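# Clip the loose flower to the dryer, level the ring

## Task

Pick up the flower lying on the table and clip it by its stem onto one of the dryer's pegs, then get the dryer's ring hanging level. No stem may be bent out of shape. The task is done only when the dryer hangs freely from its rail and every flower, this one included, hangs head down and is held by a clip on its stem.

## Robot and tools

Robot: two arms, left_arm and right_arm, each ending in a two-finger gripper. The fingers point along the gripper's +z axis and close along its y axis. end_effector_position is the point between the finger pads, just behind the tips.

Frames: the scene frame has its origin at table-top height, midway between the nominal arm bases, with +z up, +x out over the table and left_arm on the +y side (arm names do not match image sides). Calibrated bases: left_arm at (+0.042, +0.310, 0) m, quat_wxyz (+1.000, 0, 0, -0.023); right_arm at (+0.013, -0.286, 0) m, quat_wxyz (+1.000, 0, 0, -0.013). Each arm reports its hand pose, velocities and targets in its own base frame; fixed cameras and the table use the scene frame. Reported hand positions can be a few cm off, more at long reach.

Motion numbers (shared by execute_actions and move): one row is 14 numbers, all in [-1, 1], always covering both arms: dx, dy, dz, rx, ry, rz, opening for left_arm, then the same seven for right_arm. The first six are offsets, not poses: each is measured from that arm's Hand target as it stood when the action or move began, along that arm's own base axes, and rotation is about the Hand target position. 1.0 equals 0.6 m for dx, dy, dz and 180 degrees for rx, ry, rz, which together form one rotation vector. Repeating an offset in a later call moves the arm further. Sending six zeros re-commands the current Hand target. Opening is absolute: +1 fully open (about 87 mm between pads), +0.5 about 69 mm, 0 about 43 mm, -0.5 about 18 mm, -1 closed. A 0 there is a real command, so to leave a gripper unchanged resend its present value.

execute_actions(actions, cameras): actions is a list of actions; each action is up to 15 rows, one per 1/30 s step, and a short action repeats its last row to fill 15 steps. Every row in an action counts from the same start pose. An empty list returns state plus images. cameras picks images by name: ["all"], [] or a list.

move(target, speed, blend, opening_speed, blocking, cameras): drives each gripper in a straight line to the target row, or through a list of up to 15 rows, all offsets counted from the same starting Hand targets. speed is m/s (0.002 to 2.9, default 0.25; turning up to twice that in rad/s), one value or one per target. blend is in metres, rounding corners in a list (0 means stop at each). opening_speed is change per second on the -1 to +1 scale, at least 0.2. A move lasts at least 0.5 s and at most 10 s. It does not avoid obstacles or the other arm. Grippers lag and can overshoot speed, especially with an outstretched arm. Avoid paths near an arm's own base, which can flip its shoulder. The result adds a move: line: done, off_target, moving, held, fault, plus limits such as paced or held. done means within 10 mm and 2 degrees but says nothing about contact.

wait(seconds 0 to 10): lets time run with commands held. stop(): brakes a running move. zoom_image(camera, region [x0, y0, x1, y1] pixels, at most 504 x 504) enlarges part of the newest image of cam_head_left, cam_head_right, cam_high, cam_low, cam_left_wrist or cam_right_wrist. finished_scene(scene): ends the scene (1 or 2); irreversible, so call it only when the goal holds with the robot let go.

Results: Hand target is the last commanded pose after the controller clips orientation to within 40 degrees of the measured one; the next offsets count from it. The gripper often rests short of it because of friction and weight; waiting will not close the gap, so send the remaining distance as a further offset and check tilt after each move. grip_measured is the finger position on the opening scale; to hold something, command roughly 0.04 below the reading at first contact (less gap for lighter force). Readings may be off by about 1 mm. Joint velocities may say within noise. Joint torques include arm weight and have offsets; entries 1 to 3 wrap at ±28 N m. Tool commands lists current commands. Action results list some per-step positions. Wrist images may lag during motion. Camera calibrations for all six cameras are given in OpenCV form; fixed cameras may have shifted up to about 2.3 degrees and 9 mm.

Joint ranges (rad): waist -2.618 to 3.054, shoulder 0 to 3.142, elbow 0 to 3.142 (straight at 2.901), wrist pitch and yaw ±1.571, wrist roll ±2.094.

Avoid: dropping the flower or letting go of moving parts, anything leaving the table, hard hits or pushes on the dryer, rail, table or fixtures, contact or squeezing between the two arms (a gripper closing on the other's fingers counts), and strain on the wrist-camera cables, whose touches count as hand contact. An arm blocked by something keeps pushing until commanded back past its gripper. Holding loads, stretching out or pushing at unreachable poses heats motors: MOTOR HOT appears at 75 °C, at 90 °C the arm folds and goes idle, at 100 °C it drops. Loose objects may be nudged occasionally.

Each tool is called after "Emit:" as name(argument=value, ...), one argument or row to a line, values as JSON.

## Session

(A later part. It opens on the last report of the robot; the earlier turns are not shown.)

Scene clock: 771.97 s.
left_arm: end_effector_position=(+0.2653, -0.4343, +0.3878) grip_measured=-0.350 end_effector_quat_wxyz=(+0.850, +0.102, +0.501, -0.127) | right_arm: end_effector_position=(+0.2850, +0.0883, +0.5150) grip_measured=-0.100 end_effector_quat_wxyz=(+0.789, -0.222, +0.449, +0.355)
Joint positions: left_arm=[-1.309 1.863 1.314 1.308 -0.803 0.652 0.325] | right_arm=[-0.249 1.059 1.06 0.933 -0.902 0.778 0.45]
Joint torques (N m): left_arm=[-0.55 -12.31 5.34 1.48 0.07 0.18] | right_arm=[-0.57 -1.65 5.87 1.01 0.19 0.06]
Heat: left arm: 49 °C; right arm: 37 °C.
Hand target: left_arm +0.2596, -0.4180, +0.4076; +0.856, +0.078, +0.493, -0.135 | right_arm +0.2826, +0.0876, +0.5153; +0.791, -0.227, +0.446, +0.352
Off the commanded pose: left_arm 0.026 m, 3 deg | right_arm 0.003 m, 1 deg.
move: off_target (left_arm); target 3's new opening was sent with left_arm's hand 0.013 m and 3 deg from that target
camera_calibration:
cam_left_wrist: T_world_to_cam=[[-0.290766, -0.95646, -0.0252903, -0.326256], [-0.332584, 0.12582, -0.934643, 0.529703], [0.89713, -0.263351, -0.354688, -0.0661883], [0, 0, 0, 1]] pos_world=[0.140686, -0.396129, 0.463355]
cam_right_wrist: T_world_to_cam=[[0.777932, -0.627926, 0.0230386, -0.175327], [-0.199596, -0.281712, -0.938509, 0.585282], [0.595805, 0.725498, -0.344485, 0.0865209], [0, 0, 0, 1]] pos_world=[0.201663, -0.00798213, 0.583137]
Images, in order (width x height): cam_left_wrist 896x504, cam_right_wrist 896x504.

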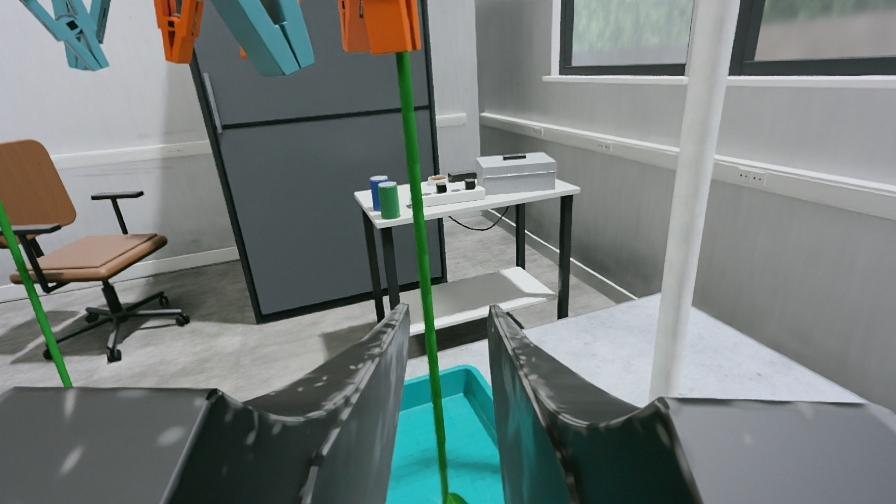

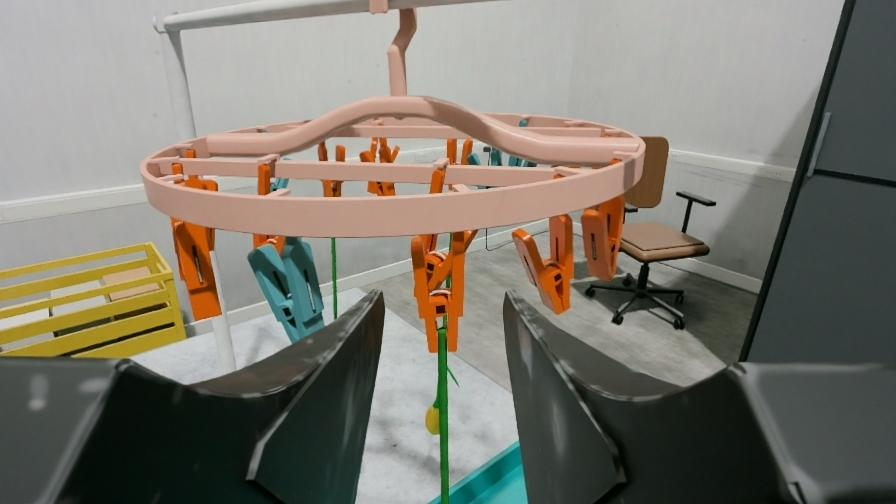

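Emit:
move(
  target=[
    [-0.0833,0.1,-0.033,0,0,0,-0.35, 0,0,0,0,0,0,0.05],
    [-0.1243,0.5633,-0.1127,0,0,0,-0.35, 0,0,0,0,0,0,0.05],
  ],
  speed=[0.15,0.2],
  blend=[0.03,0],
  cameras=["cam_right_wrist", "cam_low", "cam_head_left", "cam_high"],
)

Emit:
zoom_image(
  camera="cam_low",
  region=[170, 50, 350, 170],
)

Emit:
zoom_image(
  camera="cam_head_left",
  region=[130, 50, 370, 290],
)

Scene clock: 778.83 s.
left_arm: end_effector_position=(+0.1908, -0.0850, +0.3231) grip_measured=-0.350 end_effector_quat_wxyz=(+0.849, +0.089, +0.508, -0.119) | right_arm: end_effector_position=(+0.2850, +0.0883, +0.5150) grip_measured=+0.050 end_effector_quat_wxyz=(+0.789, -0.222, +0.449, +0.355)
Joint positions: left_arm=[-0.93 0.019 0.269 0.327 -0.537 0.354 0.325] | right_arm=[-0.249 1.059 1.06 0.933 -0.902 0.778 0.525]
Joint torques (N m): left_arm=[0.75 2.24 9.14 1.43 0.32 -0.08] | right_arm=[-0.55 -1.63 5.85 1.02 0.19 0.08]
Heat: left arm: 48 °C; right arm: 37 °C.
Hand target: left_arm +0.1851, -0.0801, +0.3399; +0.856, +0.078, +0.493, -0.135 | right_arm +0.2826, +0.0876, +0.5153; +0.791, -0.227, +0.446, +0.352
Off the commanded pose: left_arm 0.018 m, 3 deg | right_arm 0.003 m, 1 deg.
move: off_target (left_arm); blend cut to 0 m at target 1
camera_calibration:
cam_right_wrist: T_world_to_cam=[[0.777932, -0.627926, 0.0230386, -0.175327], [-0.199596, -0.281712, -0.938509, 0.585282], [0.595805, 0.725498, -0.344485, 0.0865209], [0, 0, 0, 1]] pos_world=[0.201663, -0.00798213, 0.583137]
Images, in order (width x height): cam_head_left 504x504, cam_high 504x504, cam_low 504x504, cam_right_wrist 896x504.

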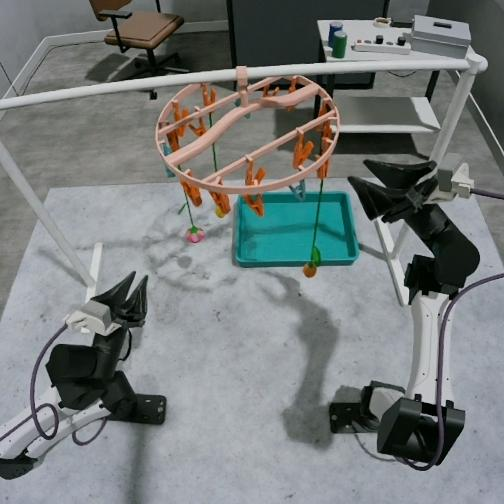

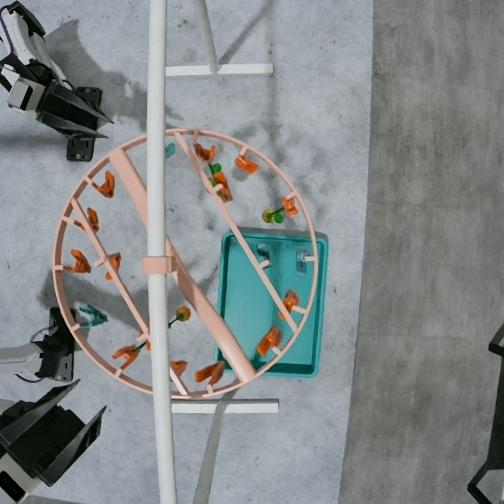

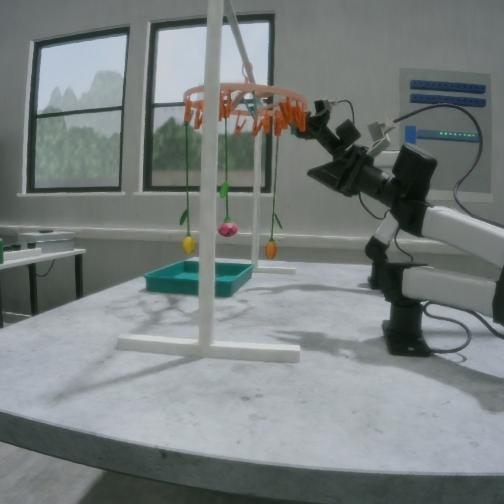

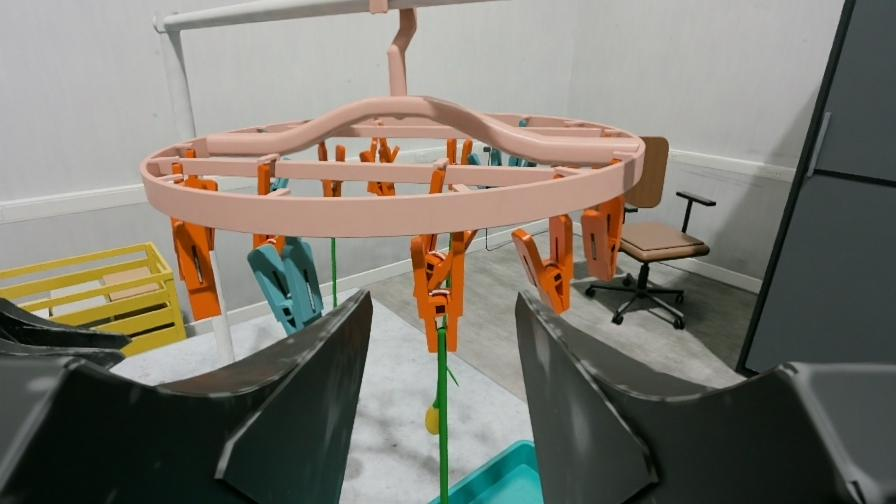

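Scaled by 2.800 from the camera's 504x504 image, which has a finer 720x720 frame.

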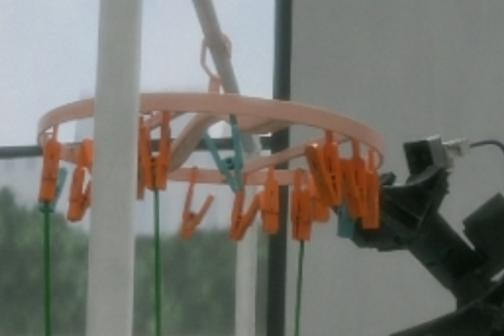

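Scaled by 2.100 from the camera's 504x504 image, which has a finer 720x720 frame.

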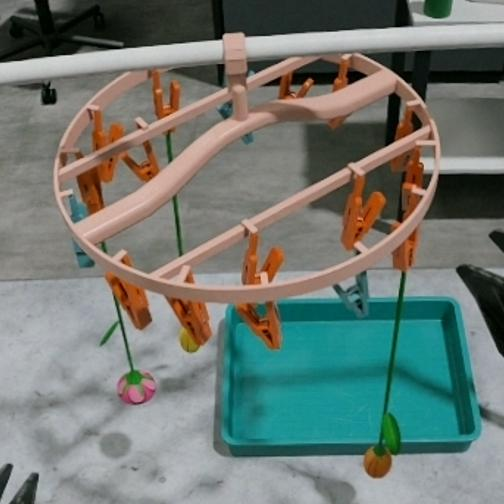

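Emit:
zoom_image(
  camera="cam_right_wrist",
  region=[120, 80, 400, 260],
)

Emit:
zoom_image(
  camera="cam_right_wrist",
  region=[390, 80, 670, 260],
)

Scaled by 1.800 from the camera's 896x504 image, which has a finer 1280x720 frame.

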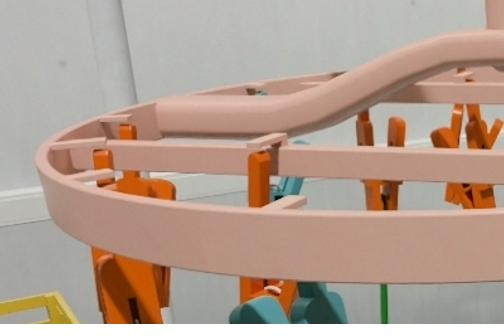

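Scaled by 1.800 from the camera's 896x504 image, which has a finer 1280x720 frame.

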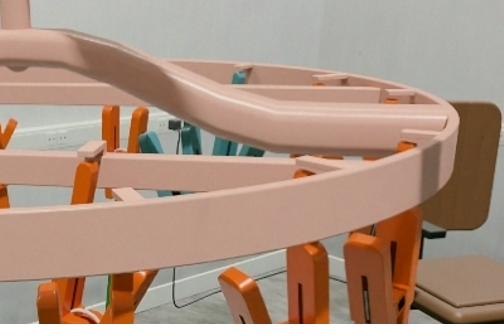

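Emit:
zoom_image(
  camera="cam_head_left",
  region=[0, 60, 200, 330],
)

Emit:
zoom_image(
  camera="cam_head_left",
  region=[330, 40, 504, 320],
)

Emit:
zoom_image(
  camera="cam_head_left",
  region=[140, 60, 250, 210],
)

Emit:
zoom_image(
  camera="cam_head_left",
  region=[245, 60, 355, 210],
)

Scaled by 1.867 from the camera's 504x504 image, which has a finer 720x720 frame.

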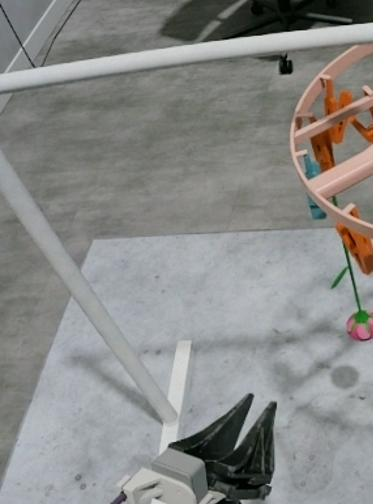

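Scaled by 1.800 from the camera's 504x504 image, which has a finer 720x720 frame.

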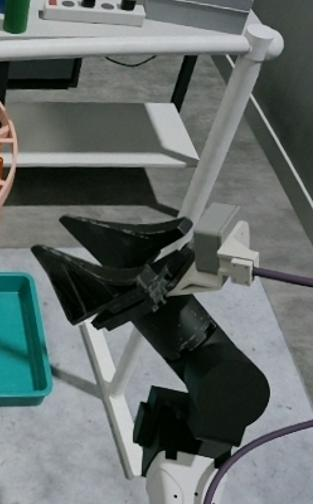

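Scaled by 3.360 from the camera's 504x504 image, which has a finer 720x720 frame.

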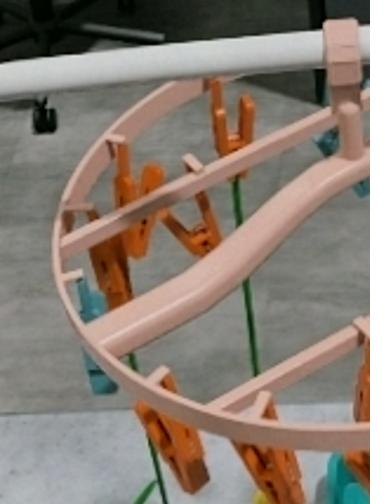

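Scaled by 3.360 from the camera's 504x504 image, which has a finer 720x720 frame.

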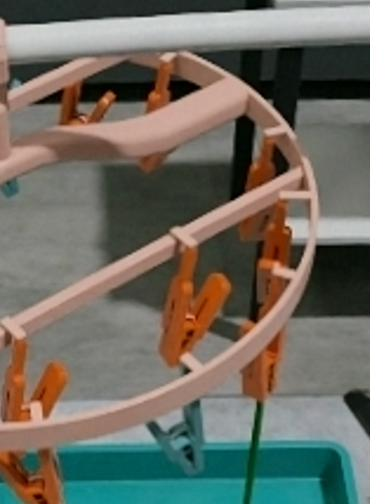

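Emit:
move(
  target=[0,0,0,0,0,0,-0.35, 0.05,0.0717,-0.0167,0,0,0,0.0],
  speed=0.12,
  cameras=["cam_right_wrist"],
)

Scene clock: 837.43 s.
left_arm: end_effector_position=(+0.1907, -0.0855, +0.3229) grip_measured=-0.350 end_effector_quat_wxyz=(+0.848, +0.089, +0.508, -0.120) | right_arm: end_effector_position=(+0.3134, +0.1298, +0.4971) grip_measured=+0.000 end_effector_quat_wxyz=(+0.784, -0.226, +0.455, +0.357)
Joint positions: left_arm=[-0.93 0.019 0.269 0.326 -0.535 0.353 0.325] | right_arm=[-0.02 1.102 1.06 0.775 -0.761 0.524 0.5]
Joint torques (N m): left_arm=[0.85 2.21 9.14 1.44 0.32 -0.1] | right_arm=[0.76 -1.83 8.44 1.2 0.31 -0.12]
Heat: left arm: 47 °C; right arm: 36 °C.
Hand target: left_arm +0.1851, -0.0801, +0.3398; +0.856, +0.078, +0.493, -0.135 | right_arm +0.3125, +0.1305, +0.5053; +0.791, -0.227, +0.446, +0.352
Off the commanded pose: left_arm 0.019 m, 3 deg | right_arm 0.008 m, 1 deg.
move: off_target (left_arm)
camera_calibration:
cam_right_wrist: T_world_to_cam=[[0.783098, -0.62161, 0.0189535, -0.171313], [-0.209467, -0.292335, -0.933094, 0.587579], [0.585561, 0.726733, -0.359134, 0.043709], [0, 0, 0, 1]] pos_world=[0.231639, 0.0335157, 0.567211]
Images, in order (width x height): cam_right_wrist 896x504.

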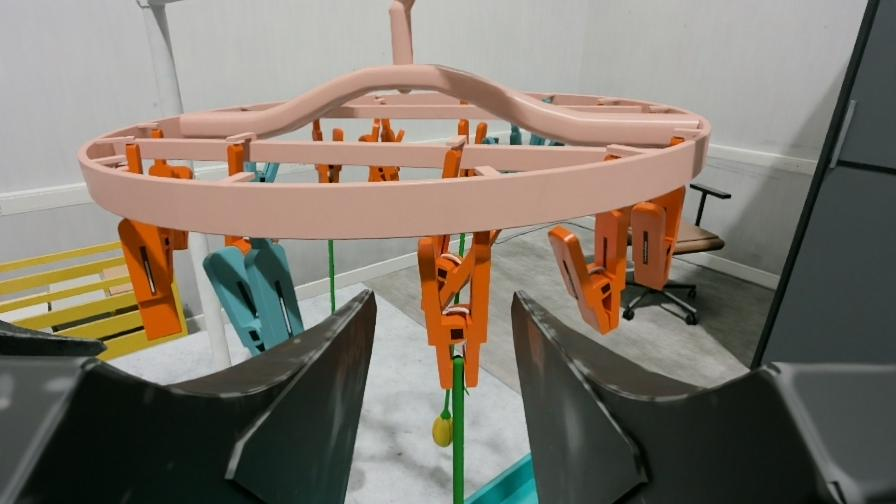

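Emit:
move(
  target=[0,0,0,0,0,0,-0.35, 0.0517,0.0567,-0.0133,0,0,0,0.0],
  speed=0.08,
  cameras=["cam_right_wrist"],
)

Scene clock: 840.60 s.
left_arm: end_effector_position=(+0.1907, -0.0855, +0.3229) grip_measured=-0.350 end_effector_quat_wxyz=(+0.848, +0.089, +0.508, -0.120) | right_arm: end_effector_position=(+0.3440, +0.1641, +0.4856) grip_measured=+0.000 end_effector_quat_wxyz=(+0.782, -0.226, +0.458, +0.358)
Joint positions: left_arm=[-0.93 0.019 0.269 0.326 -0.535 0.353 0.325] | right_arm=[0.127 1.207 1.099 0.753 -0.65 0.4 0.5]
Joint torques (N m): left_arm=[0.85 2.19 9.16 1.44 0.32 -0.09] | right_arm=[0.7 -2.62 9.55 1.38 0.27 -0.16]
Heat: left arm: 47 °C; right arm: 36 °C.
Hand target: left_arm +0.1851, -0.0801, +0.3398; +0.856, +0.078, +0.493, -0.135 | right_arm +0.3436, +0.1647, +0.4972; +0.791, -0.227, +0.446, +0.352
Off the commanded pose: left_arm 0.019 m, 3 deg | right_arm 0.012 m, 2 deg.
move: off_target (left_arm, right_arm)
camera_calibration:
cam_right_wrist: T_world_to_cam=[[0.78435, -0.620154, 0.014298, -0.17213], [-0.216233, -0.294943, -0.930726, 0.594897], [0.581411, 0.726923, -0.365437, 0.00123634], [0, 0, 0, 1]] pos_world=[0.262928, 0.067815, 0.5566]
Images, in order (width x height): cam_right_wrist 896x504.

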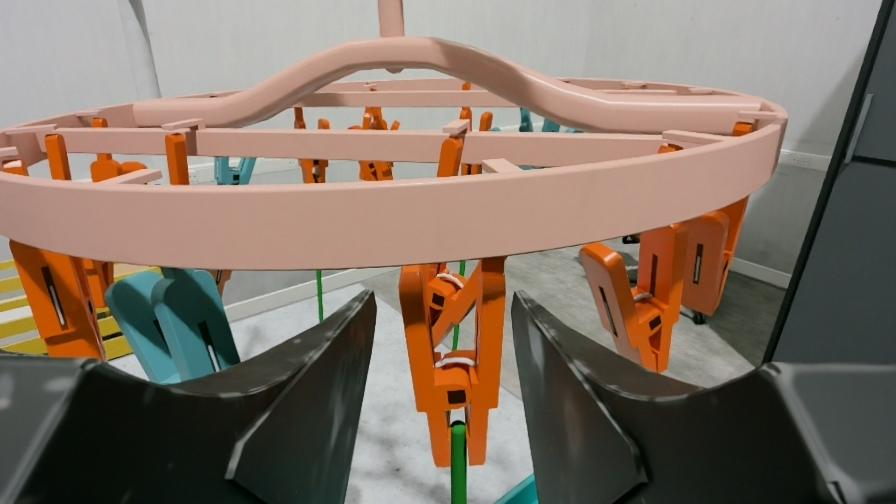

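Emit:
move(
  target=[
    [0,0,0,0,0,0,-0.35, 0,0,0,0,0,0,-0.25],
    [0,0,0,0,0,0,-0.35, -0.0397,0.0288,0,0,0,-0.0467,-0.25],
    [0,0,0,0,0,0,-0.35, -0.0728,0.0648,0,0,0,-0.0933,-0.25],
    [0,0,0,0,0,0,-0.35, -0.098,0.107,0,0,0,-0.14,-0.25],
    [0,0,0,0,0,0,-0.35, -0.1142,0.1532,0,0,0,-0.1867,-0.25],
    [0,0,0,0,0,0,-0.35, -0.1207,0.2018,0,0,0,-0.2333,-0.25],
    [0,0,0,0,0,0,-0.35, -0.1207,0.2018,0,0,0,-0.2333,0.0],
    [0,0,0,0,0,0,-0.35, -0.2442,0.1823,0,0,0,-0.2333,0.0],
    [0,0,0,0,0,0,-0.35, -0.2567,0.1517,0,0,0,-0.12,0.0],
    [0,0,0,0,0,0,-0.35, -0.1062,-0.0557,0.0167,0,0,-0.0167,0.05],
  ],
  speed=[0.08,0.085,0.085,0.085,0.085,0.085,0.085,0.12,0.2,0.2],
  blend=[0,0.02,0.02,0.02,0.02,0,0,0.02,0.03,0],
  opening_speed=0.6,
  cameras=["cam_right_wrist", "cam_low", "cam_head_left"],
)

Emit:
zoom_image(
  camera="cam_low",
  region=[170, 50, 350, 170],
)

Emit:
zoom_image(
  camera="cam_head_left",
  region=[140, 60, 360, 210],
)

Scene clock: 854.27 s.
left_arm: end_effector_position=(+0.1907, -0.0855, +0.3229) grip_measured=-0.350 end_effector_quat_wxyz=(+0.848, +0.089, +0.508, -0.120) | right_arm: end_effector_position=(+0.2821, +0.1321, +0.4986) grip_measured=+0.000 end_effector_quat_wxyz=(+0.794, -0.210, +0.463, +0.333)
Joint positions: left_arm=[-0.93 0.019 0.269 0.326 -0.535 0.353 0.325] | right_arm=[0.034 0.943 1.014 0.594 -0.67 0.425 0.5]
Joint torques (N m): left_arm=[0.87 2.21 9.16 1.44 0.32 -0.1] | right_arm=[-0.53 -0.01 8.24 1.5 0.07 0.08]
Heat: left arm: 47 °C; right arm: 36 °C.
Hand target: left_arm +0.1851, -0.0801, +0.3398; +0.856, +0.078, +0.493, -0.135 | right_arm +0.2800, +0.1312, +0.5071; +0.800, -0.215, +0.452, +0.331
Tool commands: left_gripper/opening=-0.35 right_gripper/opening=+0.0
Off the commanded pose: left_arm 0.019 m, 3 deg | right_arm 0.009 m, 2 deg.
move: off_target (left_arm; path cut at 10 s); path passed 9 of 10 targets; target 10's new opening was not sent
camera_calibration:
cam_right_wrist: T_world_to_cam=[[0.742336, -0.669855, 0.0152459, -0.125645], [-0.230929, -0.277143, -0.932665, 0.586827], [0.628975, 0.688829, -0.360422, 0.0543266], [0, 0, 0, 1]] pos_world=[0.194616, 0.0410491, 0.568809]
Images, in order (width x height): cam_head_left 504x504, cam_low 504x504, cam_right_wrist 896x504.

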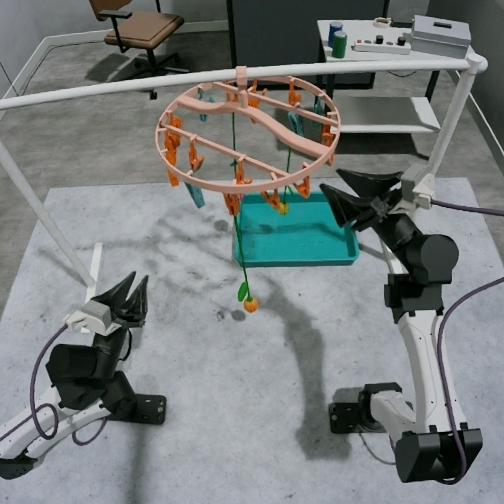

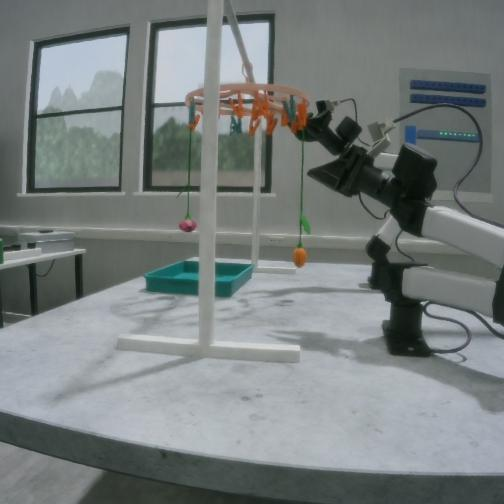

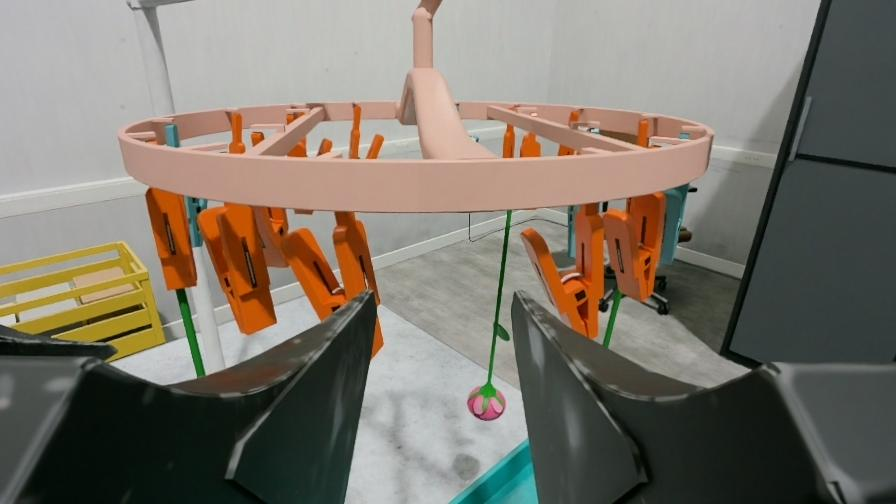

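Scaled by 2.800 from the camera's 504x504 image, which has a finer 720x720 frame.

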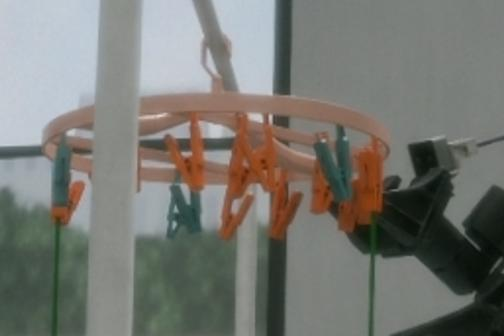

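Scaled by 2.291 from the camera's 504x504 image, which has a finer 720x720 frame.

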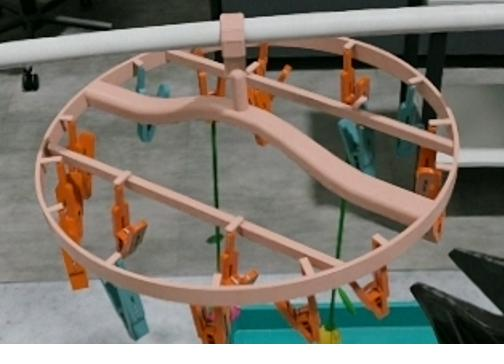

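Emit:
move(
  target=[0,0,0,0,0,0,-0.35, 0.09,-0.0403,-0.0067,0,0,0.056,0.05],
  speed=0.15,
  cameras=["cam_right_wrist"],
)

Scene clock: 863.73 s.
left_arm: end_effector_position=(+0.1907, -0.0855, +0.3229) grip_measured=-0.350 end_effector_quat_wxyz=(+0.848, +0.089, +0.508, -0.120) | right_arm: end_effector_position=(+0.3343, +0.1086, +0.4970) grip_measured=+0.050 end_effector_quat_wxyz=(+0.764, -0.246, +0.438, +0.405)
Joint positions: left_arm=[-0.93 0.019 0.269 0.326 -0.535 0.353 0.325] | right_arm=[-0.151 1.294 1.129 1.112 -0.916 0.81 0.525]
Joint torques (N m): left_arm=[0.85 2.19 9.14 1.44 0.32 -0.1] | right_arm=[-0.55 -2.39 8.72 1 0.19 0.06]
Heat: left arm: 47 °C; right arm: 37 °C.
Hand target: left_arm +0.1851, -0.0801, +0.3398; +0.856, +0.078, +0.493, -0.135 | right_arm +0.3339, +0.1070, +0.5031; +0.768, -0.254, +0.431, +0.400
Off the commanded pose: left_arm 0.019 m, 3 deg | right_arm 0.006 m, 1 deg.
move: off_target (left_arm)
camera_calibration:
cam_right_wrist: T_world_to_cam=[[0.848919, -0.528395, 0.0116598, -0.229386], [-0.175201, -0.302154, -0.937021, 0.577258], [0.49864, 0.793411, -0.34908, 0.0637433], [0, 0, 0, 1]] pos_world=[0.264082, 0.00263975, 0.565829]
Images, in order (width x height): cam_right_wrist 896x504.

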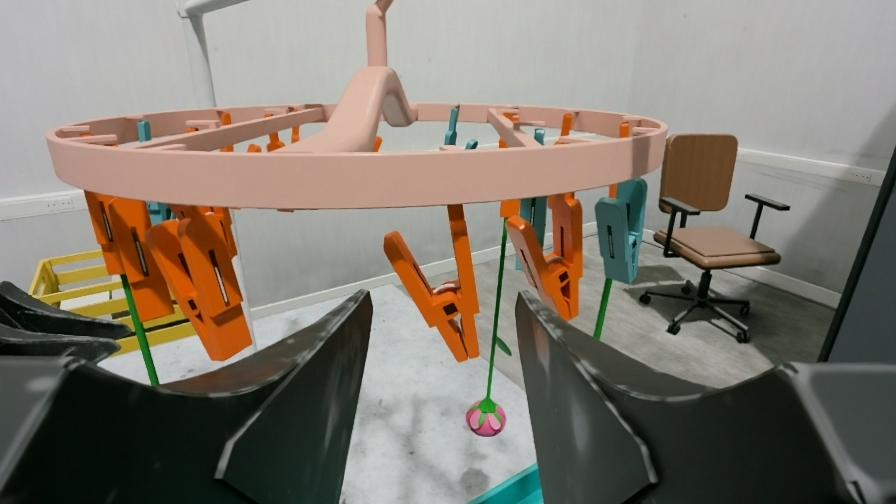

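Emit:
move(
  target=[0,0,0,0,0,0,-0.35, 0.0235,0.0575,0.01,0,0,0,0.05],
  speed=0.08,
  cameras=["cam_right_wrist"],
)

Scene clock: 866.60 s.
left_arm: end_effector_position=(+0.1907, -0.0855, +0.3229) grip_measured=-0.350 end_effector_quat_wxyz=(+0.848, +0.089, +0.508, -0.120) | right_arm: end_effector_position=(+0.3469, +0.1404, +0.5010) grip_measured=+0.050 end_effector_quat_wxyz=(+0.761, -0.253, +0.440, +0.405)
Joint positions: left_arm=[-0.93 0.019 0.269 0.326 -0.535 0.353 0.325] | right_arm=[-0.024 1.314 1.189 0.953 -0.851 0.654 0.525]
Joint torques (N m): left_arm=[0.87 2.21 9.14 1.44 0.32 -0.1] | right_arm=[0.72 -3.07 8.95 1.03 0.36 -0.13]
Heat: left arm: 47 °C; right arm: 37 °C.
Hand target: left_arm +0.1851, -0.0801, +0.3398; +0.856, +0.078, +0.493, -0.135 | right_arm +0.3481, +0.1415, +0.5091; +0.768, -0.254, +0.431, +0.400
Off the commanded pose: left_arm 0.019 m, 3 deg | right_arm 0.008 m, 1 deg.
move: off_target (left_arm)
camera_calibration:
cam_right_wrist: T_world_to_cam=[[0.85351, -0.520773, 0.0177882, -0.229062], [-0.172627, -0.314803, -0.933327, 0.591808], [0.491651, 0.793533, -0.358587, 0.0406782], [0, 0, 0, 1]] pos_world=[0.277669, 0.0347346, 0.571012]
Images, in order (width x height): cam_right_wrist 896x504.

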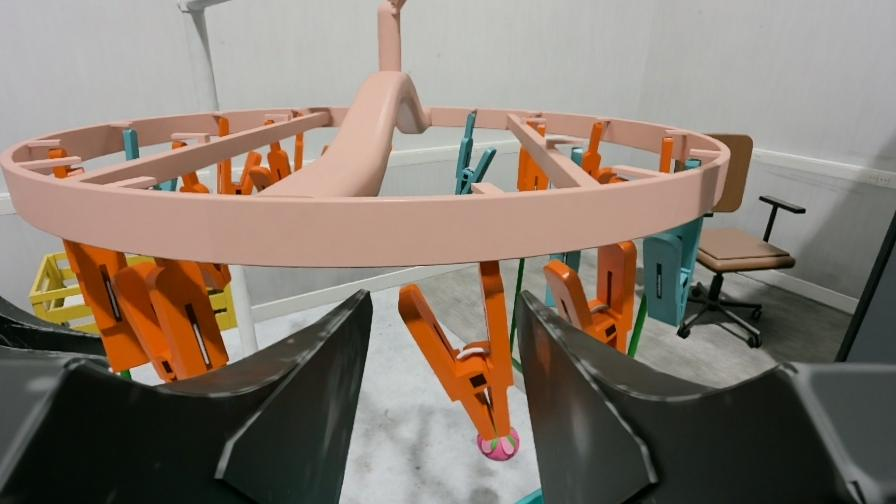

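Emit:
move(
  target=[
    [0,0,0,0,0,0,-0.35, 0,0,0,0,0,0,-0.3],
    [0,0,0,0,0,0,-0.35, -0.0465,0.0277,0,0,0,-0.0481,-0.3],
    [0,0,0,0,0,0,-0.35, -0.0872,0.0643,0,0,0,-0.0963,-0.3],
    [0,0,0,0,0,0,-0.35, -0.1195,0.108,0,0,0,-0.1444,-0.3],
    [0,0,0,0,0,0,-0.35, -0.1425,0.157,0,0,0,-0.1926,-0.3],
    [0,0,0,0,0,0,-0.35, -0.1557,0.21,0,0,0,-0.2407,-0.3],
    [0,0,0,0,0,0,-0.35, -0.1582,0.2642,0,0,0,-0.2889,-0.3],
    [0,0,0,0,0,0,-0.35, -0.1582,0.2642,0,0,0,-0.2889,0.05],
    [0,0,0,0,0,0,-0.35, -0.2742,0.252,0,0,0,-0.2889,0.05],
  ],
  speed=[0.08,0.09,0.09,0.09,0.09,0.09,0.09,0.09,0.12],
  blend=[0,0.02,0.02,0.02,0.02,0.02,0,0,0],
  opening_speed=0.7,
)

Emit:
move(
  target=[
    [0,0,0,0,0,0,-0.35, -0.004,-0.0687,0,0,0,0.149,0.05],
    [0,0,0,0,0,0,-0.35, 0.0459,-0.2693,0,0,0,0.229,0.05],
    [0,0,0,0,0,0,-0.35, 0.2485,-0.3305,0,0,0,0.3,0.0],
  ],
  speed=[0.2,0.2,0.2],
  blend=[0.03,0.03,0],
  cameras=["cam_right_wrist", "cam_high"],
)

Scene clock: 879.50 s.
left_arm: end_effector_position=(+0.1907, -0.0855, +0.3229) grip_measured=-0.350 end_effector_quat_wxyz=(+0.848, +0.089, +0.508, -0.120) | right_arm: end_effector_position=(+0.1851, +0.2954, +0.5093) grip_measured=+0.050 end_effector_quat_wxyz=(+0.866, -0.058, +0.496, +0.013)
Joint positions: left_arm=[-0.93 0.019 0.269 0.326 -0.535 0.353 0.325] | right_arm=[1.522 1.508 1.305 1.475 1.018 -1.325 0.525]
Joint torques (N m): left_arm=[0.85 2.21 9.16 1.44 0.32 -0.1] | right_arm=[0.58 -4.12 6.68 0.75 -0.3 -0.06]
Heat: left arm: 47 °C; right arm: 36 °C.
Hand target: left_arm +0.1851, -0.0801, +0.3398; +0.856, +0.078, +0.493, -0.135 | right_arm +0.1835, +0.2927, +0.5092; +0.866, -0.039, +0.499, +0.023
Off the commanded pose: left_arm 0.019 m, 3 deg | right_arm 0.003 m, 2 deg.
move: off_target (left_arm)

Scene clock: 883.70 s.
left_arm: end_effector_position=(+0.1907, -0.0855, +0.3229) grip_measured=-0.350 end_effector_quat_wxyz=(+0.848, +0.089, +0.508, -0.120) | right_arm: end_effector_position=(+0.3341, +0.0953, +0.5034) grip_measured=+0.000 end_effector_quat_wxyz=(+0.757, -0.252, +0.434, +0.418)
Joint positions: left_arm=[-0.93 0.019 0.269 0.326 -0.535 0.353 0.325] | right_arm=[-0.212 1.35 1.176 1.233 -0.964 0.95 0.5]
Joint torques (N m): left_arm=[0.85 2.19 9.14 1.43 0.32 -0.1] | right_arm=[-0.43 -2.97 8.62 0.82 0.22 0.06]
Heat: left arm: 47 °C; right arm: 36 °C.
Hand target: left_arm +0.1851, -0.0801, +0.3398; +0.856, +0.078, +0.493, -0.135 | right_arm +0.3326, +0.0944, +0.5091; +0.761, -0.261, +0.427, +0.414
Off the commanded pose: left_arm 0.019 m, 3 deg | right_arm 0.006 m, 2 deg.
move: off_target (left_arm)
camera_calibration:
cam_right_wrist: T_world_to_cam=[[0.866331, -0.499389, 0.00897055, -0.243505], [-0.165562, -0.304066, -0.938154, 0.576646], [0.471232, 0.811267, -0.346101, 0.0825392], [0, 0, 0, 1]] pos_world=[0.267532, -0.0132268, 0.571734]
Images, in order (width x height): cam_high 504x504, cam_right_wrist 896x504.

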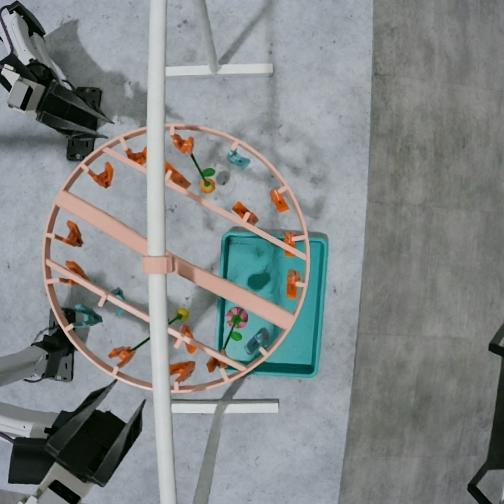

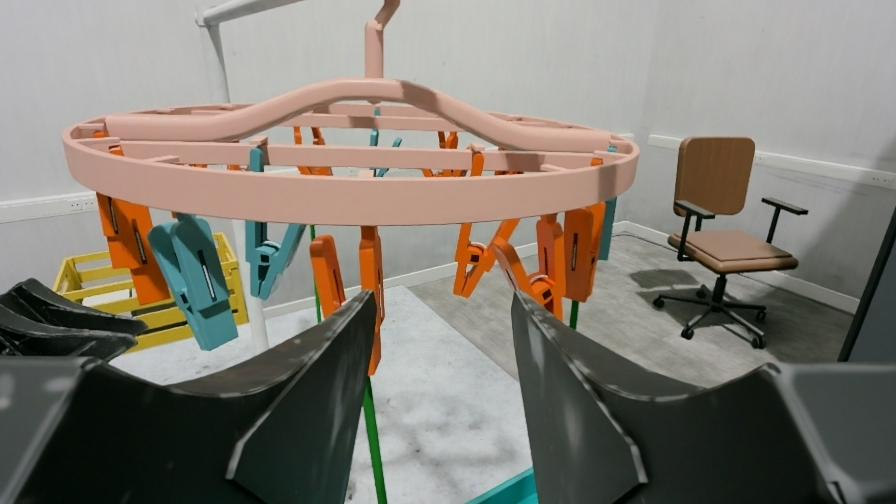

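Emit:
move(
  target=[0,0,0,0,0,0,-0.35, -0.0648,0.0373,-0.003,0,0,-0.039,0.0],
  speed=0.12,
  cameras=["cam_right_wrist"],
)

Scene clock: 888.50 s.
left_arm: end_effector_position=(+0.1907, -0.0855, +0.3229) grip_measured=-0.350 end_effector_quat_wxyz=(+0.848, +0.089, +0.508, -0.120) | right_arm: end_effector_position=(+0.2947, +0.1160, +0.5057) grip_measured=+0.000 end_effector_quat_wxyz=(+0.781, -0.236, +0.446, +0.369)
Joint positions: left_arm=[-0.93 0.019 0.269 0.326 -0.535 0.353 0.325] | right_arm=[-0.114 1.078 1.055 0.865 -0.852 0.656 0.5]
Joint torques (N m): left_arm=[0.87 2.21 9.14 1.44 0.32 -0.1] | right_arm=[0.75 -2.21 6.13 1.01 0.35 -0.16]
Heat: left arm: 47 °C; right arm: 36 °C.
Hand target: left_arm +0.1851, -0.0801, +0.3398; +0.856, +0.078, +0.493, -0.135 | right_arm +0.2937, +0.1168, +0.5074; +0.785, -0.235, +0.442, +0.366
Off the commanded pose: left_arm 0.019 m, 3 deg | right_arm 0.002 m, 1 deg.
move: off_target (left_arm)
camera_calibration:
cam_right_wrist: T_world_to_cam=[[0.803944, -0.593969, 0.0295846, -0.180112], [-0.187172, -0.299931, -0.935419, 0.583102], [0.564483, 0.746486, -0.352302, 0.0682646], [0, 0, 0, 1]] pos_world=[0.215406, 0.0169505, 0.574823]
Images, in order (width x height): cam_right_wrist 896x504.

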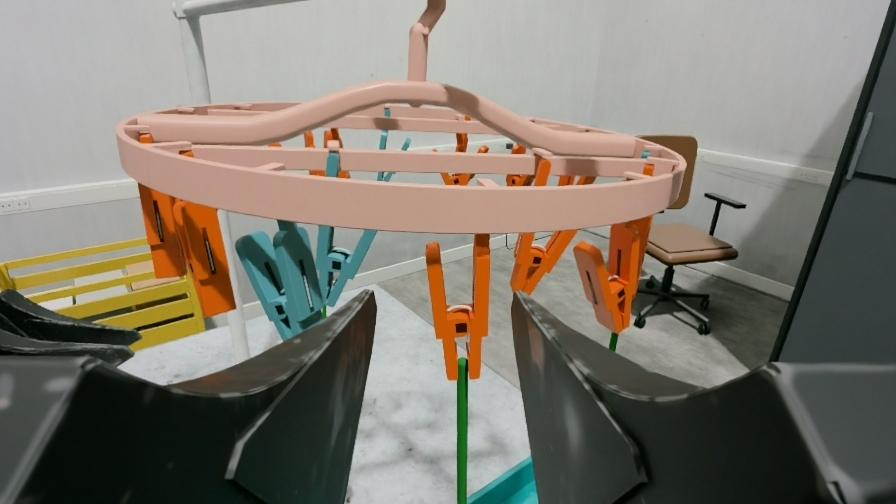

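Emit:
move(
  target=[
    [0.0333,-0.2767,0.05,0,0,0,-0.2, 0.0397,0.0423,0.0033,0,0,0,0.0],
    [0.1007,-0.574,0.1337,0,0,0,-0.2, 0.0397,0.0423,0.0033,0,0,0,0.0],
  ],
  speed=[0.15,0.15],
  blend=[0.03,0],
  opening_speed=0.6,
  cameras=["cam_left_wrist", "cam_right_wrist"],
)

Scene clock: 896.70 s.
left_arm: end_effector_position=(+0.2444, -0.4232, +0.4134) grip_measured=-0.200 end_effector_quat_wxyz=(+0.855, +0.086, +0.493, -0.137) | right_arm: end_effector_position=(+0.3173, +0.1411, +0.5004) grip_measured=+0.000 end_effector_quat_wxyz=(+0.778, -0.233, +0.451, +0.371)
Joint positions: left_arm=[-1.355 1.81 1.317 1.329 -0.834 0.7 0.4] | right_arm=[0.016 1.137 1.093 0.777 -0.76 0.522 0.5]
Joint torques (N m): left_arm=[-0.14 -6.75 9.36 0.98 0.15 0.17] | right_arm=[0.75 -1.59 9.07 1.2 0.31 -0.14]
Heat: left arm: 48 °C; right arm: 36 °C.
Hand target: left_arm +0.2454, -0.4244, +0.4204; +0.856, +0.078, +0.493, -0.135 | right_arm +0.3175, +0.1422, +0.5093; +0.785, -0.235, +0.442, +0.366
Off the commanded pose: left_arm 0.007 m, 1 deg | right_arm 0.009 m, 1 deg.
move: done
camera_calibration:
cam_left_wrist: T_world_to_cam=[[-0.29162, -0.956472, 0.0109049, -0.335818], [-0.321944, 0.08741, -0.942715, 0.529817], [0.900727, -0.278426, -0.333421, -0.0515486], [0, 0, 0, 1]] pos_world=[0.119071, -0.381864, 0.485942]
cam_right_wrist: T_world_to_cam=[[0.804236, -0.594024, 0.0184255, -0.177658], [-0.199643, -0.299234, -0.93306, 0.592597], [0.559774, 0.746722, -0.359248, 0.0398287], [0, 0, 0, 1]] pos_world=[0.238892, 0.0420513, 0.570511]
Images, in order (width x height): cam_left_wrist 896x504, cam_right_wrist 896x504.

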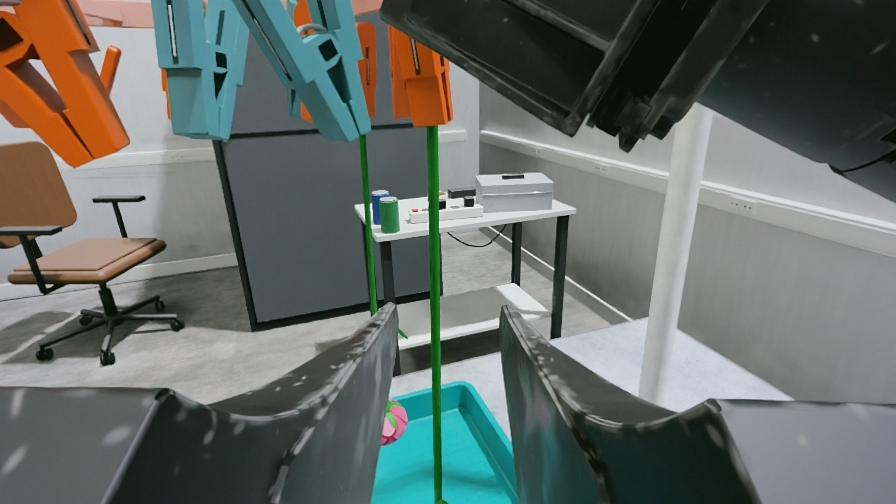

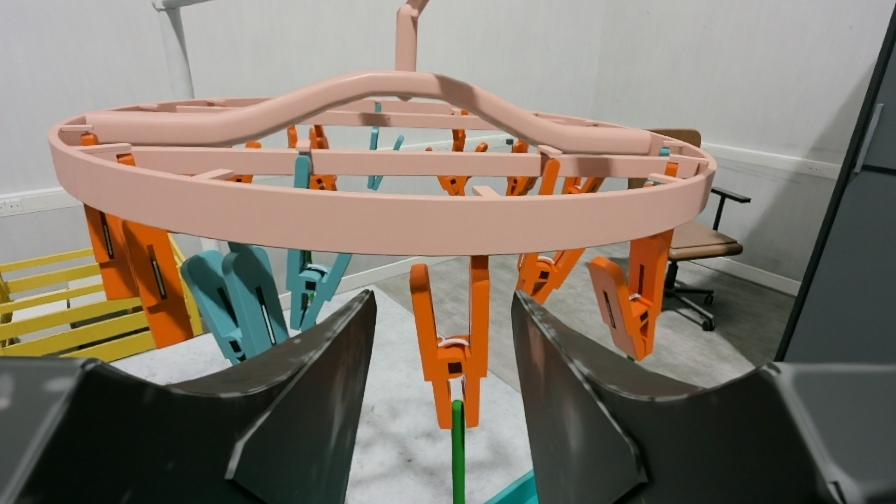

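Emit:
move(
  target=[
    [0.0517,-0.0037,0.01,0,0,0,-0.2, 0.005,0.0067,0,0,0,0,-0.3],
    [0.11,-0.0192,0.01,0,0,0,-0.2, 0.005,0.0067,0,0,0,0,-0.3],
    [0.11,-0.0192,0.01,0,0,0,-0.95, 0.005,0.0067,0,0,0,0,-0.3],
  ],
  speed=[0.07,0.07,0.05],
  blend=[0.01,0,0],
  opening_speed=0.7,
  cameras=["cam_left_wrist", "cam_right_wrist"],
)

Scene clock: 904.43 s.
left_arm: end_effector_position=(+0.3092, -0.4316, +0.4169) grip_measured=-0.950 end_effector_quat_wxyz=(+0.853, +0.084, +0.501, -0.122) | right_arm: end_effector_position=(+0.3203, +0.1452, +0.5003) grip_measured=-0.300 end_effector_quat_wxyz=(+0.777, -0.233, +0.451, +0.371)
Joint positions: left_arm=[-1.21 1.889 1.468 1.149 -0.756 0.573 0.025] | right_arm=[0.035 1.147 1.101 0.767 -0.746 0.506 0.35]
Joint torques (N m): left_arm=[0.51 -7.41 9.72 1.16 0.42 -0.11] | right_arm=[0.75 -1.72 9.06 1.22 0.31 -0.14]
Heat: left arm: 49 °C; right arm: 36 °C.
Hand target: left_arm +0.3115, -0.4359, +0.4263; +0.856, +0.078, +0.493, -0.135 | right_arm +0.3206, +0.1462, +0.5092; +0.785, -0.235, +0.442, +0.366
Off the commanded pose: left_arm 0.011 m, 2 deg | right_arm 0.009 m, 1 deg.
move: off_target (left_arm); blend cut to 0 m at target 1; target 3's new opening was sent with left_arm's hand 0.011 m and 2 deg from that target
camera_calibration:
cam_left_wrist: T_world_to_cam=[[-0.265418, -0.964133, 0.000994919, -0.33222], [-0.336512, 0.091672, -0.937206, 0.55874], [0.9035, -0.249087, -0.348774, -0.0928477], [0, 0, 0, 1]] pos_world=[0.183733, -0.394652, 0.491603]
cam_right_wrist: T_world_to_cam=[[0.804419, -0.593784, 0.0181984, -0.177698], [-0.199829, -0.29931, -0.932996, 0.594331], [0.559445, 0.746883, -0.359426, 0.0352443], [0, 0, 0, 1]] pos_world=[0.241991, 0.0460516, 0.57041]
Images, in order (width x height): cam_left_wrist 896x504, cam_right_wrist 896x504.

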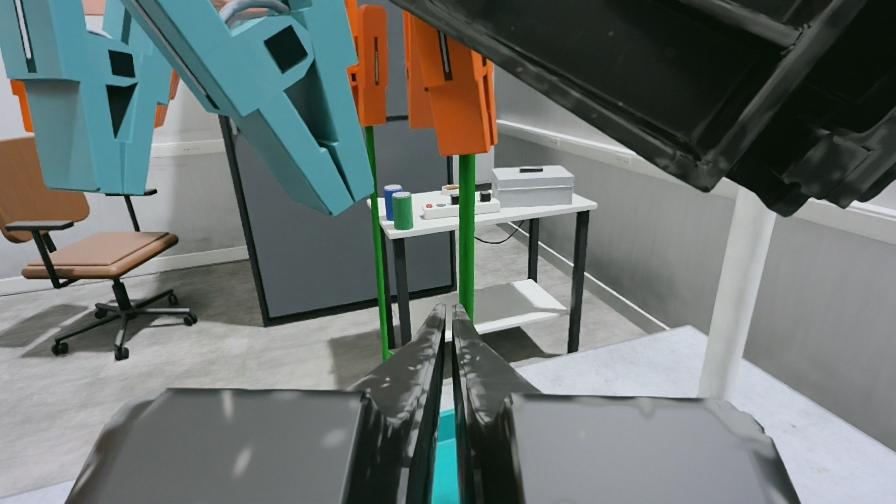

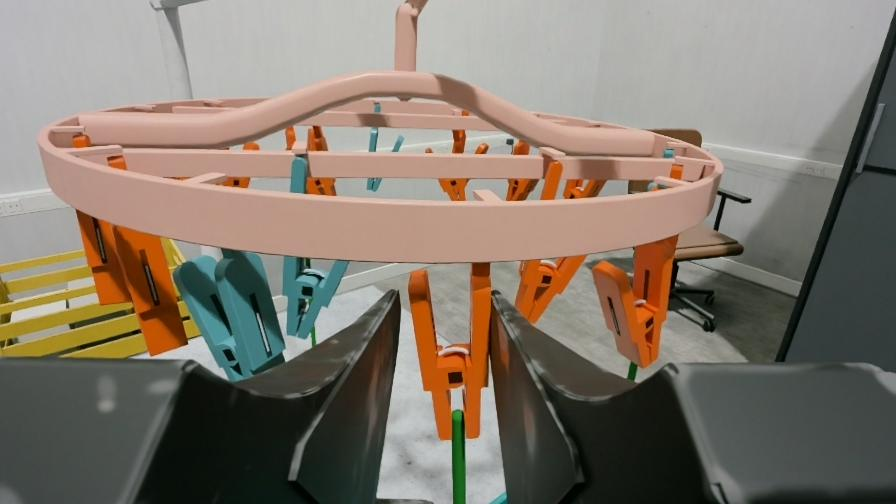

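Emit:
move(
  target=[
    [-0.0317,0.0103,0,0,0,0,-0.95, 0,0,0,0,0,0,-0.3],
    [-0.0317,0.0103,0,0,0,0,-0.2, 0,0,0,0,0,0,-0.3],
    [-0.0353,-0.0008,0,0,0,0,-0.2, 0,0,0,0,0,0,-0.3],
    [0.0312,-0.0225,0,0,0,0,-0.2, 0,0,0,0,0,0,-0.3],
    [0.0312,-0.0225,0,0,0,0,-0.95, 0,0,0,0,0,0,-0.3],
  ],
  speed=[0.08,0.08,0.06,0.06,0.05],
  blend=[0,0,0.004,0,0],
  opening_speed=0.8,
  cameras=["cam_left_wrist"],
)

Scene clock: 912.83 s.
left_arm: end_effector_position=(+0.3278, -0.4453, +0.4171) grip_measured=-0.893 end_effector_quat_wxyz=(+0.853, +0.084, +0.501, -0.123) | right_arm: end_effector_position=(+0.3205, +0.1451, +0.5003) grip_measured=-0.300 end_effector_quat_wxyz=(+0.778, -0.233, +0.451, +0.371)
Joint positions: left_arm=[-1.18 1.959 1.57 1.1 -0.734 0.545 0.054] | right_arm=[0.035 1.147 1.101 0.767 -0.745 0.505 0.35]
Joint torques (N m): left_arm=[0.53 -7.98 9.8 1.19 0.41 -0.1] | right_arm=[0.76 -1.68 9.1 1.23 0.28 -0.15]
Heat: left arm: 49 °C; right arm: 35 °C.
Hand target: left_arm +0.3302, -0.4494, +0.4263; +0.856, +0.078, +0.493, -0.135 | right_arm +0.3206, +0.1462, +0.5093; +0.785, -0.235, +0.442, +0.366
Off the commanded pose: left_arm 0.010 m, 2 deg | right_arm 0.009 m, 1 deg.
move: done; blend cut to 0.0034 m at target 3; target 2's new opening was sent with left_arm's hand 0.013 m and 1 deg from that target
camera_calibration:
cam_left_wrist: T_world_to_cam=[[-0.265684, -0.964057, 0.00231902, -0.340959], [-0.336827, 0.0905715, -0.9372, 0.566043], [0.903305, -0.24978, -0.348784, -0.11321], [0, 0, 0, 1]] pos_world=[0.202335, -0.408249, 0.491801]
Images, in order (width x height): cam_left_wrist 896x504.

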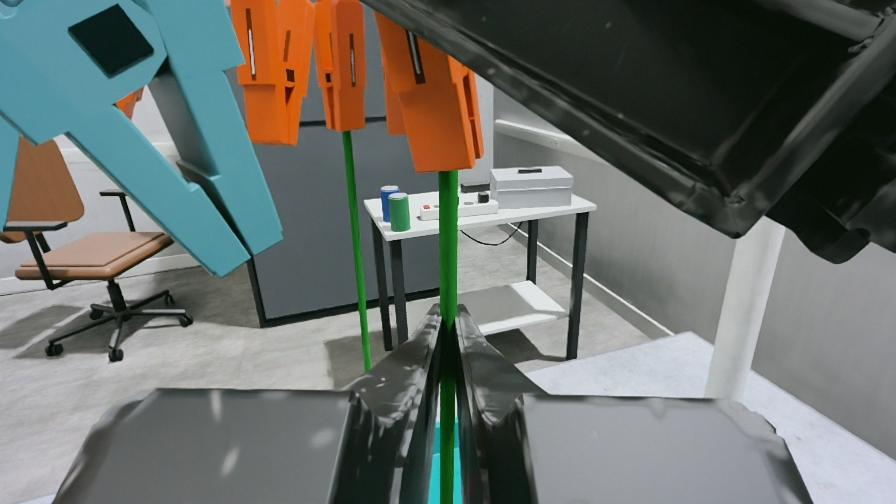

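Emit:
move(
  target=[
    [0,0,0,0,0,0,-0.95, 0,0,0,0,0,0,-0.46],
    [0,0,-0.08,0,0,0,-0.95, 0,0,0,0,0,0,-0.46],
  ],
  speed=[0.07,0.08],
  opening_speed=0.5,
  cameras=["cam_left_wrist", "cam_right_wrist"],
)

Scene clock: 916.03 s.
left_arm: end_effector_position=(+0.3288, -0.4481, +0.3807) grip_measured=-0.893 end_effector_quat_wxyz=(+0.854, +0.081, +0.499, -0.125) | right_arm: end_effector_position=(+0.3213, +0.1443, +0.5008) grip_measured=-0.419 end_effector_quat_wxyz=(+0.780, -0.231, +0.450, +0.368)
Joint positions: left_arm=[-1.18 2.004 1.48 1.242 -0.733 0.544 0.054] | right_arm=[0.035 1.147 1.101 0.766 -0.739 0.501 0.291]
Joint torques (N m): left_arm=[0.54 -8.49 5.75 1.53 0.4 -0.09] | right_arm=[0.75 -1.72 9.09 1.23 0.24 -0.08]
Heat: left arm: 49 °C; right arm: 35 °C.
Hand target: left_arm +0.3302, -0.4495, +0.3783; +0.856, +0.078, +0.493, -0.135 | right_arm +0.3205, +0.1462, +0.5093; +0.785, -0.235, +0.442, +0.366
Off the commanded pose: left_arm 0.003 m, 1 deg | right_arm 0.009 m, 1 deg.
move: done
camera_calibration:
cam_left_wrist: T_world_to_cam=[[-0.266794, -0.963711, 0.00910184, -0.345292], [-0.333842, 0.0835531, -0.938919, 0.529089], [0.904086, -0.253536, -0.344018, -0.131207], [0, 0, 0, 1]] pos_world=[0.203132, -0.410235, 0.454777]
cam_right_wrist: T_world_to_cam=[[0.799683, -0.600123, 0.0189295, -0.176933], [-0.199837, -0.295754, -0.934128, 0.594796], [0.566191, 0.743224, -0.356436, 0.0324065], [0, 0, 0, 1]] pos_world=[0.242005, 0.045646, 0.570516]
Images, in order (width x height): cam_left_wrist 896x504, cam_right_wrist 896x504.

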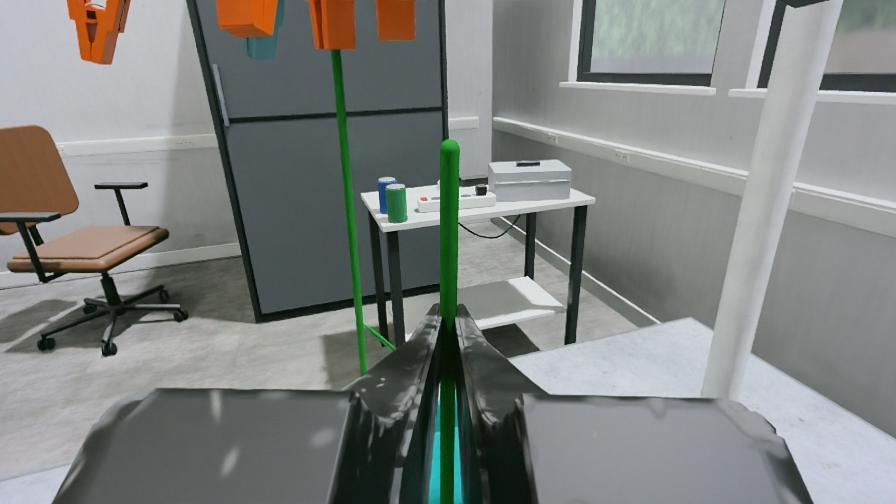

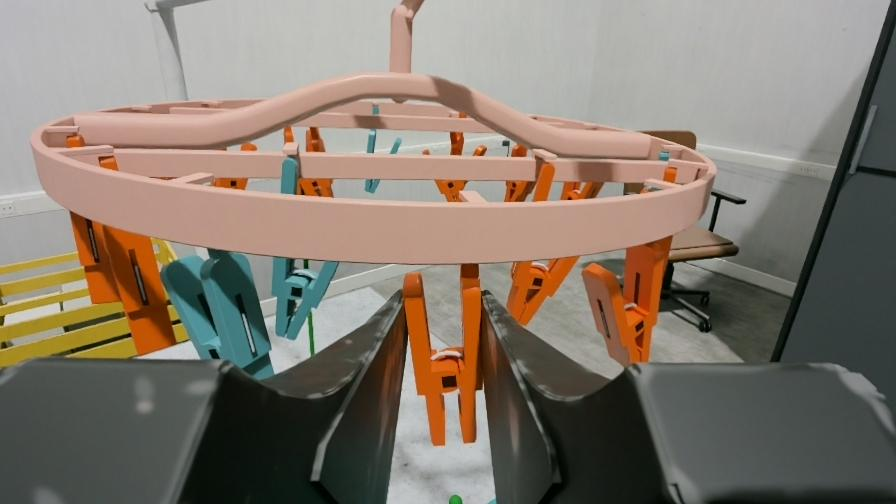

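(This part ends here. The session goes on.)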